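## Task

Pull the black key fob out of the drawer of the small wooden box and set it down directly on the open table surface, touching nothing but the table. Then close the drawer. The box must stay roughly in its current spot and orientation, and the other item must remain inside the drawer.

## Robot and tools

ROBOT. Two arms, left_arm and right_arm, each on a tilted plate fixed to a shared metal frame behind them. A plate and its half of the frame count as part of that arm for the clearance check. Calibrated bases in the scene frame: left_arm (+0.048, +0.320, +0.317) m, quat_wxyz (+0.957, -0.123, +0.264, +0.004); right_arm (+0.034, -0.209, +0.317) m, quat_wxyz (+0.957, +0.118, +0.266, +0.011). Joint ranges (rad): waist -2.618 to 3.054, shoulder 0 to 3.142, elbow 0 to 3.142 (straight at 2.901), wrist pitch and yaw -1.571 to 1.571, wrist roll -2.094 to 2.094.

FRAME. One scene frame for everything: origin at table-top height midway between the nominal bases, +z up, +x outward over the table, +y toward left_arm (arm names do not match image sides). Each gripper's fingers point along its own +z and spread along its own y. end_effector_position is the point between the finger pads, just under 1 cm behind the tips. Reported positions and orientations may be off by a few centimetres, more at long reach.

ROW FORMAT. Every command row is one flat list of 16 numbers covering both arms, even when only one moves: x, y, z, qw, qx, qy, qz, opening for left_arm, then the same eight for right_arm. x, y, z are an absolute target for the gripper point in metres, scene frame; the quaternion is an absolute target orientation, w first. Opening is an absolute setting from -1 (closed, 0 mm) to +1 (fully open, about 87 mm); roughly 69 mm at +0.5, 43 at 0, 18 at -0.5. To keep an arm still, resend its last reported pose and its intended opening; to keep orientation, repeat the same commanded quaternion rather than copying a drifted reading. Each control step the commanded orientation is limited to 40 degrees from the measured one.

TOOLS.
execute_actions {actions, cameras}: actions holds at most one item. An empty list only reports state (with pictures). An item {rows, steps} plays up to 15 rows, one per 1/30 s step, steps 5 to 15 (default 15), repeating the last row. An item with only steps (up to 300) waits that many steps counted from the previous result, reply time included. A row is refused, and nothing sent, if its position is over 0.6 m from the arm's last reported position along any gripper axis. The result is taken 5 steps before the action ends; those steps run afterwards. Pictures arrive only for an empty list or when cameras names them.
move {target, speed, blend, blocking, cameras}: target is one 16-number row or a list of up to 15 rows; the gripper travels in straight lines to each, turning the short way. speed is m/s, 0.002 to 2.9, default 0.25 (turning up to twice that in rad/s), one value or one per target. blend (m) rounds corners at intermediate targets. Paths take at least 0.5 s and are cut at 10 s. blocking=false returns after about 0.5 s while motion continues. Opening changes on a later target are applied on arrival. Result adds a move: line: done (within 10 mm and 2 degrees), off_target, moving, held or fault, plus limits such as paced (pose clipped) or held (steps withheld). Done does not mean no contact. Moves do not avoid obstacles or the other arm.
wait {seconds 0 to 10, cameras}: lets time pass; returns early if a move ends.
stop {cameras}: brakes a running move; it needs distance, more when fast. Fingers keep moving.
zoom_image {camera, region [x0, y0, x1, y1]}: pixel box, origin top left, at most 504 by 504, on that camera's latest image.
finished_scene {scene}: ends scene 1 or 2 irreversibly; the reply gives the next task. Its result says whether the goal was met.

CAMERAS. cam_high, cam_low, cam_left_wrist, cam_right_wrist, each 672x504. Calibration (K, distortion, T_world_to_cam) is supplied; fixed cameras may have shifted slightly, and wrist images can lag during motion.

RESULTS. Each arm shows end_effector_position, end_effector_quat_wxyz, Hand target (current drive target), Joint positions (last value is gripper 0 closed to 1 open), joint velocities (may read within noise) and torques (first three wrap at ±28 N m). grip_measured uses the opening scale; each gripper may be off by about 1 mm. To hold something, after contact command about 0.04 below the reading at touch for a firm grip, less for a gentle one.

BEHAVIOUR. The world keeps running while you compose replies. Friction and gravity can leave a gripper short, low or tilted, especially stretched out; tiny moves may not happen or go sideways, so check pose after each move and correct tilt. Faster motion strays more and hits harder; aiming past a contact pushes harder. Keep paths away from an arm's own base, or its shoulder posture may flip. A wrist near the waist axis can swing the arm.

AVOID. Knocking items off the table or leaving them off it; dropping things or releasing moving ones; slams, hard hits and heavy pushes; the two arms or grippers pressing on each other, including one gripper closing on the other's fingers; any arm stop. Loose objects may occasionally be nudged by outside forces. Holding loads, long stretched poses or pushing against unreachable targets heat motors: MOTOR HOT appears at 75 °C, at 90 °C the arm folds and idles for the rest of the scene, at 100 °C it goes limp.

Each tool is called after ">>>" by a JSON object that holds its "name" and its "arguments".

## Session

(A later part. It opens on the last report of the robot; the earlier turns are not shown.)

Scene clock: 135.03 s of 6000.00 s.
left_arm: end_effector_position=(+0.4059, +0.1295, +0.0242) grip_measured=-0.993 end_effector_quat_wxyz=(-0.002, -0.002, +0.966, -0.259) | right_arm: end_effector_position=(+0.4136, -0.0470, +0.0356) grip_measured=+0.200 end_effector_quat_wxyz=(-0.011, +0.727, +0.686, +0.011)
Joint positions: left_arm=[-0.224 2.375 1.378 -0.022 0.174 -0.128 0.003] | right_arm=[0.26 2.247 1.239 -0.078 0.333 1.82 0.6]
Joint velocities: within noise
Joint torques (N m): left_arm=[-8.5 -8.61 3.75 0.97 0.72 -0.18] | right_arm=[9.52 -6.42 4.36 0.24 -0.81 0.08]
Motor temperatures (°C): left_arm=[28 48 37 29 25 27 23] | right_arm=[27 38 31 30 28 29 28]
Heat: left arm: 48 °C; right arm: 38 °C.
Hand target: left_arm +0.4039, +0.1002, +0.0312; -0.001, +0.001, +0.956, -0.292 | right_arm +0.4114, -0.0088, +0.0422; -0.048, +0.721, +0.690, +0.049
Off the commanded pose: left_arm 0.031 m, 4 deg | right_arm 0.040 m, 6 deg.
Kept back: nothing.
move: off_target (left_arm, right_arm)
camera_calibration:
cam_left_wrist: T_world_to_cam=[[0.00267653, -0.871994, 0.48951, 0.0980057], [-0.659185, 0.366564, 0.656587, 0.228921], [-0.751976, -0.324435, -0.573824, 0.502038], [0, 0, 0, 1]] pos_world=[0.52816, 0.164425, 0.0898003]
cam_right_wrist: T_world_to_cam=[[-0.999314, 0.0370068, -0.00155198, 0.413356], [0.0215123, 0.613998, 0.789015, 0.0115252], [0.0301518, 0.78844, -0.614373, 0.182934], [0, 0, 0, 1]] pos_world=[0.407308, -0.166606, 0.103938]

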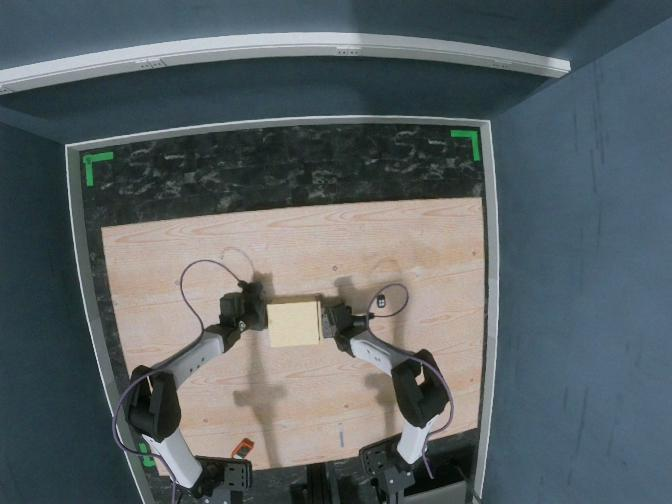

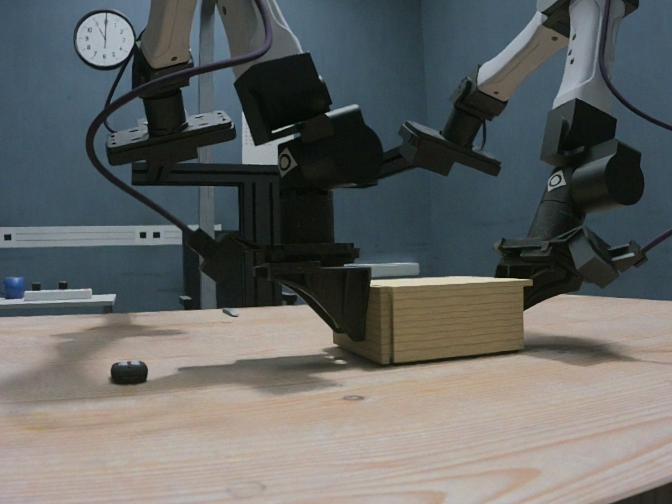

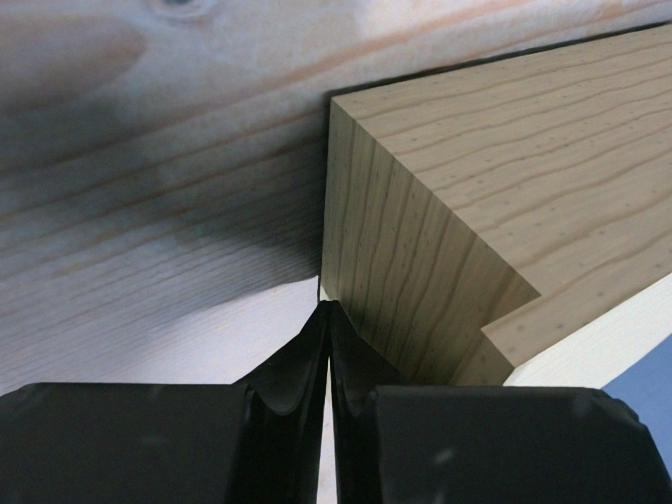

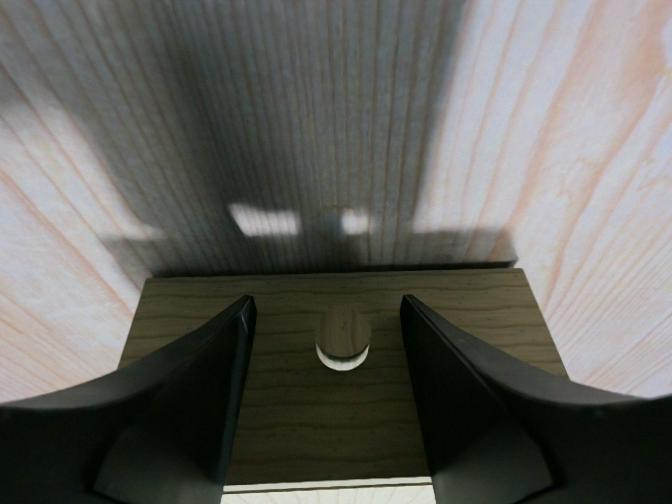

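>>> {"name": "move", "arguments": {"target": [0.405, 0.097, 0.031, 0, 0, 0.9563, -0.2924, -1, 0.413, 0.004, 0.041, -0.0482, 0.7212, 0.6892, 0.0504, 0.2], "speed": 0.03, "cameras": ["cam_low", "cam_high"]}}

>>> {"name": "zoom_image", "arguments": {"camera": "cam_low", "region": [280, 250, 560, 400]}}

>>> {"name": "zoom_image", "arguments": {"camera": "cam_high", "region": [255, 285, 355, 355]}}

Scene clock: 135.97 s of 6000.00 s.
left_arm: end_effector_position=(+0.4059, +0.1298, +0.0239) grip_measured=-0.993 end_effector_quat_wxyz=(-0.001, -0.003, +0.967, -0.256) | right_arm: end_effector_position=(+0.4136, -0.0414, +0.0355) grip_measured=+0.200 end_effector_quat_wxyz=(-0.008, +0.727, +0.686, +0.006)
Joint positions: left_arm=[-0.226 2.375 1.378 -0.022 0.168 -0.13 0.003] | right_arm=[0.277 2.258 1.257 -0.096 0.35 1.838 0.6]
Joint velocities: within noise
Joint torques (N m): left_arm=[-8.79 -8.7 3.82 0.97 0.79 -0.17] | right_arm=[10.32 -6.12 4.56 0.35 -0.83 0.12]
Motor temperatures (°C): left_arm=[29 48 37 29 25 27 23] | right_arm=[28 38 31 30 28 29 28]
Heat: left arm: 48 °C; right arm: 38 °C.
Hand target: left_arm +0.4039, +0.0985, +0.0322; -0.001, +0.001, +0.956, -0.292 | right_arm +0.4110, +0.0016, +0.0438; -0.049, +0.721, +0.690, +0.048
Off the commanded pose: left_arm 0.034 m, 4 deg | right_arm 0.046 m, 7 deg.
Kept back: nothing.
move: off_target (left_arm, right_arm)
Images, in order (width x height): cam_high 672x504, cam_low 672x504.

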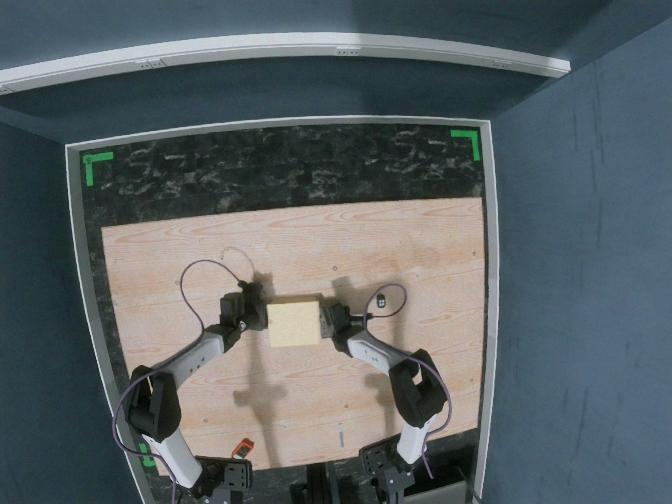

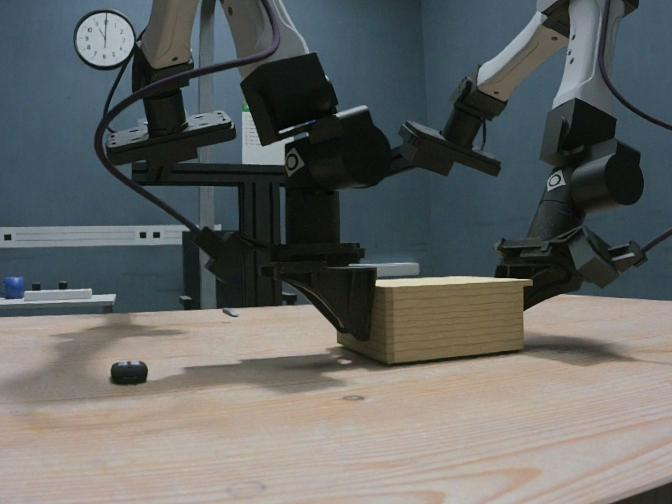

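Scaled by 1.800 from the camera's 672x504 image, which has a finer 960x720 frame.

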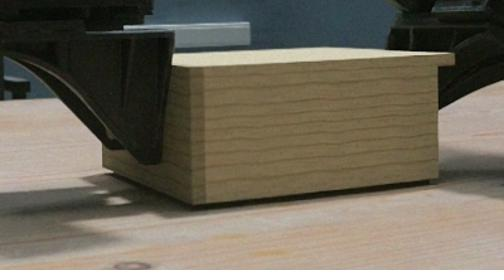

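Scaled by 5.040 from the camera's 672x504 image, which has a finer 960x720 frame.

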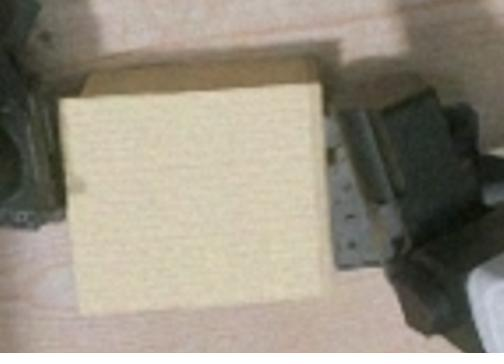

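>>> {"name": "move", "arguments": {"target": [[0.405, 0.097, 0.031, 0, 0, 0.9563, -0.2924, -1, 0.412, -0.07, 0.041, -0.0482, 0.7212, 0.6892, 0.0504, 0.2], [0.405, 0.097, 0.031, 0, 0, 0.9563, -0.2924, -1, 0.411, -0.14, 0.06, -0.0482, 0.7212, 0.6892, 0.0504, 0.2], [0.405, 0.097, 0.031, 0, 0, 0.9563, -0.2924, -1, 0.40, -0.18, 0.15, 0, 0.7071, 0.7071, 0, 0.2]], "speed": [0.07, 0.2, 0.25], "blend": [0.01, 0.02, 0], "cameras": ["cam_low", "cam_high", "cam_left_wrist", "cam_right_wrist"]}}

>>> {"name": "zoom_image", "arguments": {"camera": "cam_high", "region": [255, 285, 355, 355]}}

Scene clock: 139.30 s of 6000.00 s.
left_arm: end_effector_position=(+0.4045, +0.1183, +0.0275) grip_measured=-0.993 end_effector_quat_wxyz=(-0.002, -0.001, +0.965, -0.262) | right_arm: end_effector_position=(+0.3986, -0.1798, +0.1422) grip_measured=+0.200 end_effector_quat_wxyz=(-0.009, +0.713, +0.701, +0.000)
Joint positions: left_arm=[-0.249 2.378 1.382 -0.02 0.167 -0.147 0.003] | right_arm=[0.005 1.7 0.961 -0.299 0.225 1.552 0.6]
Joint velocities: within noise
Joint torques (N m): left_arm=[-6.89 -8.8 3.88 0.97 0.75 -0.03] | right_arm=[3.52 -9.59 3.23 -0.04 0.26 -0.24]
Motor temperatures (°C): left_arm=[29 48 37 29 25 27 23] | right_arm=[28 38 31 30 28 29 28]
Heat: left arm: 48 °C; right arm: 38 °C.
Hand target: left_arm +0.4045, +0.0976, +0.0318; -0.001, +0.000, +0.956, -0.292 | right_arm +0.4000, -0.1799, +0.1498; +0.000, +0.707, +0.707, +0.000
Off the commanded pose: left_arm 0.022 m, 4 deg | right_arm 0.008 m, 1 deg.
Kept back: nothing.
move: off_target (left_arm)
camera_calibration:
cam_left_wrist: T_world_to_cam=[[-0.000515478, -0.869387, 0.494131, 0.0874911], [-0.657649, 0.372536, 0.654763, 0.228609], [-0.753324, -0.324627, -0.571944, 0.49974], [0, 0, 0, 1]] pos_world=[0.526856, 0.153128, 0.0929063]
cam_right_wrist: T_world_to_cam=[[-0.999934, -0.00369115, 0.0108732, 0.394579], [0.00613947, 0.628347, 0.777909, 0.0196178], [-0.00970356, 0.777924, -0.628283, 0.369571], [0, 0, 0, 1]] pos_world=[0.398019, -0.298369, 0.212644]

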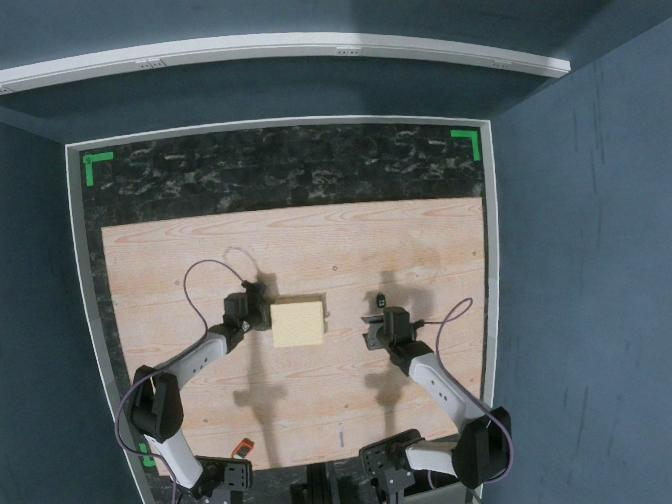

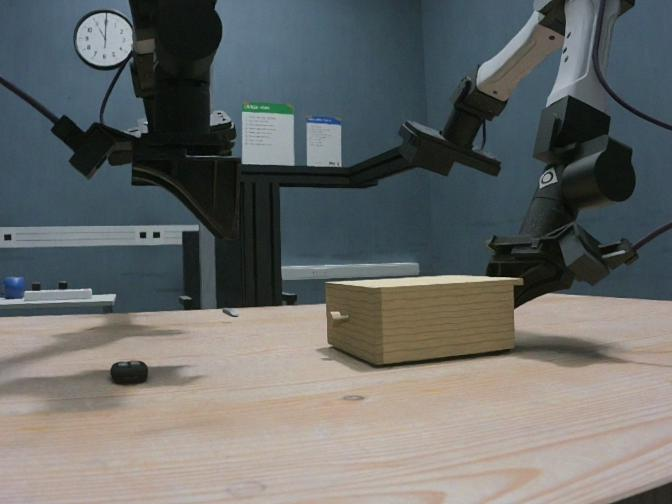

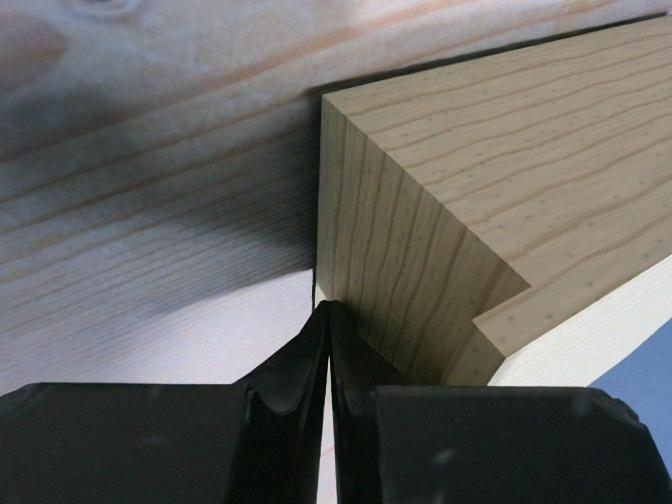

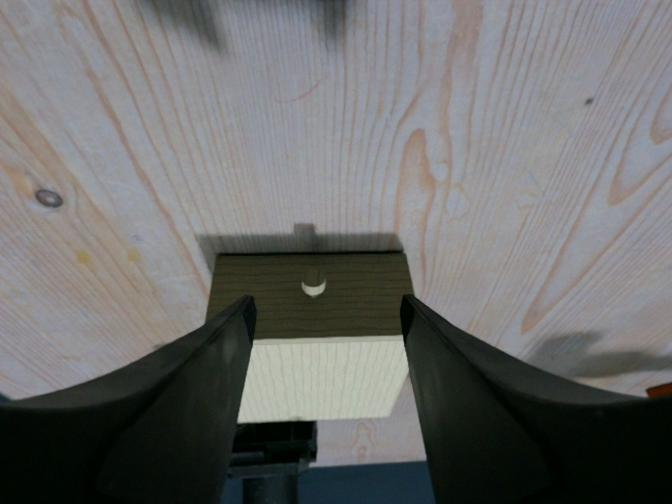

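Scaled by 5.040 from the camera's 672x504 image, which has a finer 960x720 frame.

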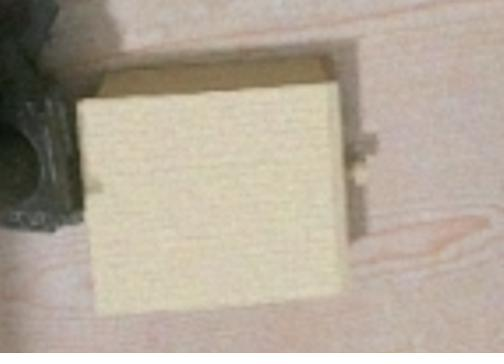

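>>> {"name": "move", "arguments": {"target": [[0.404, 0.086, 0.031, 0, 0, 0.9563, -0.2924, -1, 0.40, -0.18, 0.15, 0, 0.7071, 0.7071, 0, 0.2], [0.404, 0.16, 0.034, 0, 0, 0.9563, -0.2924, -1, 0.40, -0.18, 0.15, 0, 0.7071, 0.7071, 0, 0.2]], "speed": [0.04, 0.15], "blend": [0, 0], "cameras": ["cam_low", "cam_high", "cam_left_wrist", "cam_right_wrist"]}}

>>> {"name": "zoom_image", "arguments": {"camera": "cam_high", "region": [255, 285, 355, 355]}}

>>> {"name": "zoom_image", "arguments": {"camera": "cam_low", "region": [280, 250, 560, 400]}}

>>> {"name": "zoom_image", "arguments": {"camera": "cam_right_wrist", "region": [180, 190, 440, 440]}}

Scene clock: 141.20 s of 6000.00 s.
left_arm: end_effector_position=(+0.3965, +0.1589, +0.0251) grip_measured=-0.993 end_effector_quat_wxyz=(-0.009, -0.005, +0.959, -0.285) | right_arm: end_effector_position=(+0.3981, -0.1799, +0.1421) grip_measured=+0.200 end_effector_quat_wxyz=(-0.009, +0.713, +0.701, -0.001)
Joint positions: left_arm=[-0.139 2.338 1.317 -0.023 0.273 -0.06 0.003] | right_arm=[0.005 1.7 0.961 -0.301 0.226 1.552 0.6]
Joint velocities: within noise
Joint torques (N m): left_arm=[-3.79 -12.36 1.88 0.51 0.47 0.3] | right_arm=[3.47 -9.58 3.22 -0.01 0.24 -0.25]
Motor temperatures (°C): left_arm=[29 49 37 29 25 27 23] | right_arm=[28 38 31 30 28 29 28]
Heat: left arm: 49 °C; right arm: 38 °C.
Hand target: left_arm +0.4039, +0.1599, +0.0338; +0.000, +0.000, +0.956, -0.292 | right_arm +0.4000, -0.1799, +0.1498; +0.000, +0.707, +0.707, +0.000
Off the commanded pose: left_arm 0.012 m, 1 deg | right_arm 0.008 m, 1 deg.
Kept back: nothing.
move: off_target (left_arm)
camera_calibration:
cam_left_wrist: T_world_to_cam=[[0.0110295, -0.844486, 0.535465, 0.11438], [-0.649329, 0.401183, 0.646083, 0.202183], [-0.760427, -0.354819, -0.543924, 0.512421], [0, 0, 0, 1]] pos_world=[0.519681, 0.197296, 0.0868449]
cam_right_wrist: T_world_to_cam=[[-0.999908, -0.00444832, 0.0127874, 0.393729], [0.00714464, 0.628907, 0.777448, 0.0195514], [-0.0115004, 0.777468, -0.628817, 0.370336], [0, 0, 0, 1]] pos_world=[0.397813, -0.298469, 0.212638]

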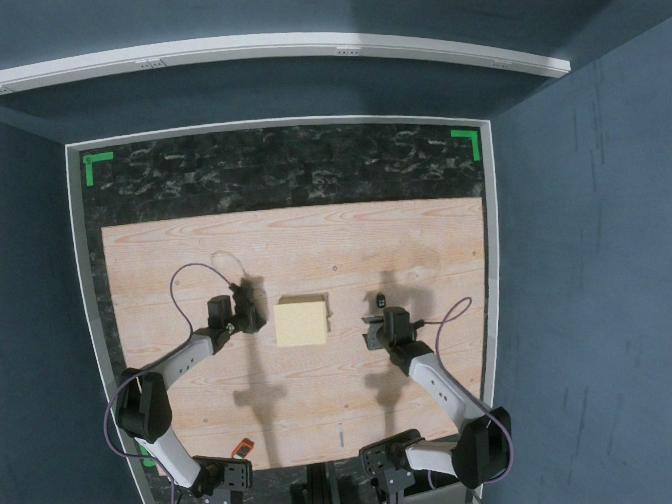

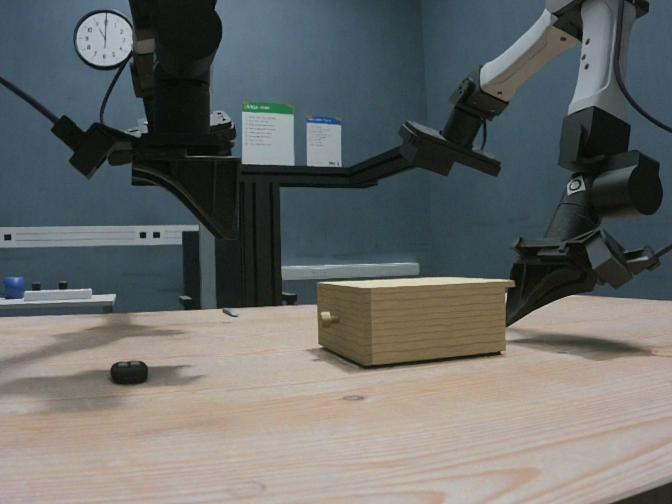

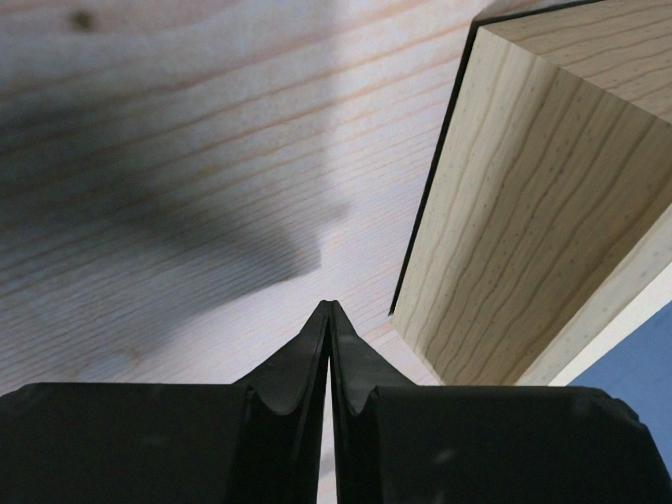

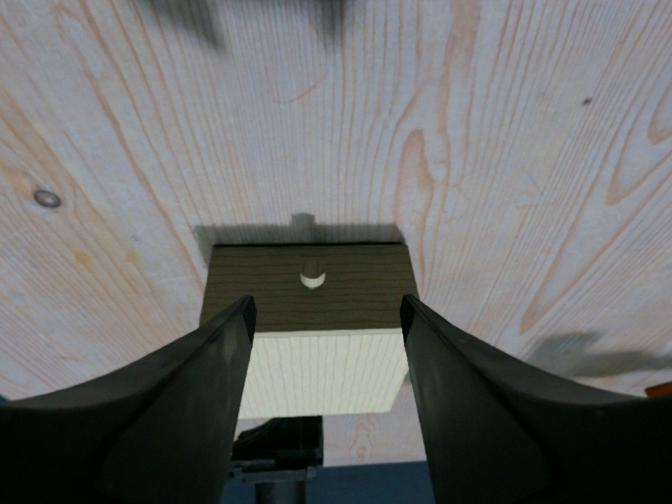

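Scaled by 5.040 from the camera's 672x504 image, which has a finer 960x720 frame.

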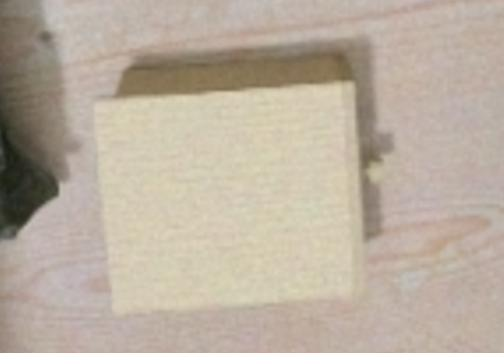

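Scaled by 1.800 from the camera's 672x504 image, which has a finer 960x720 frame.

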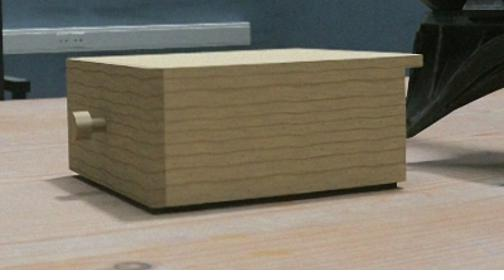

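Scaled by 1.938 from the camera's 672x504 image, which has a finer 960x720 frame.

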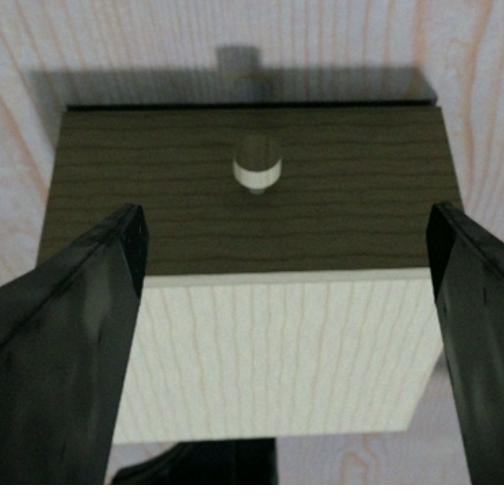

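>>> {"name": "finished_scene", "arguments": {"scene": 1}}

The scene is finished: the task was done.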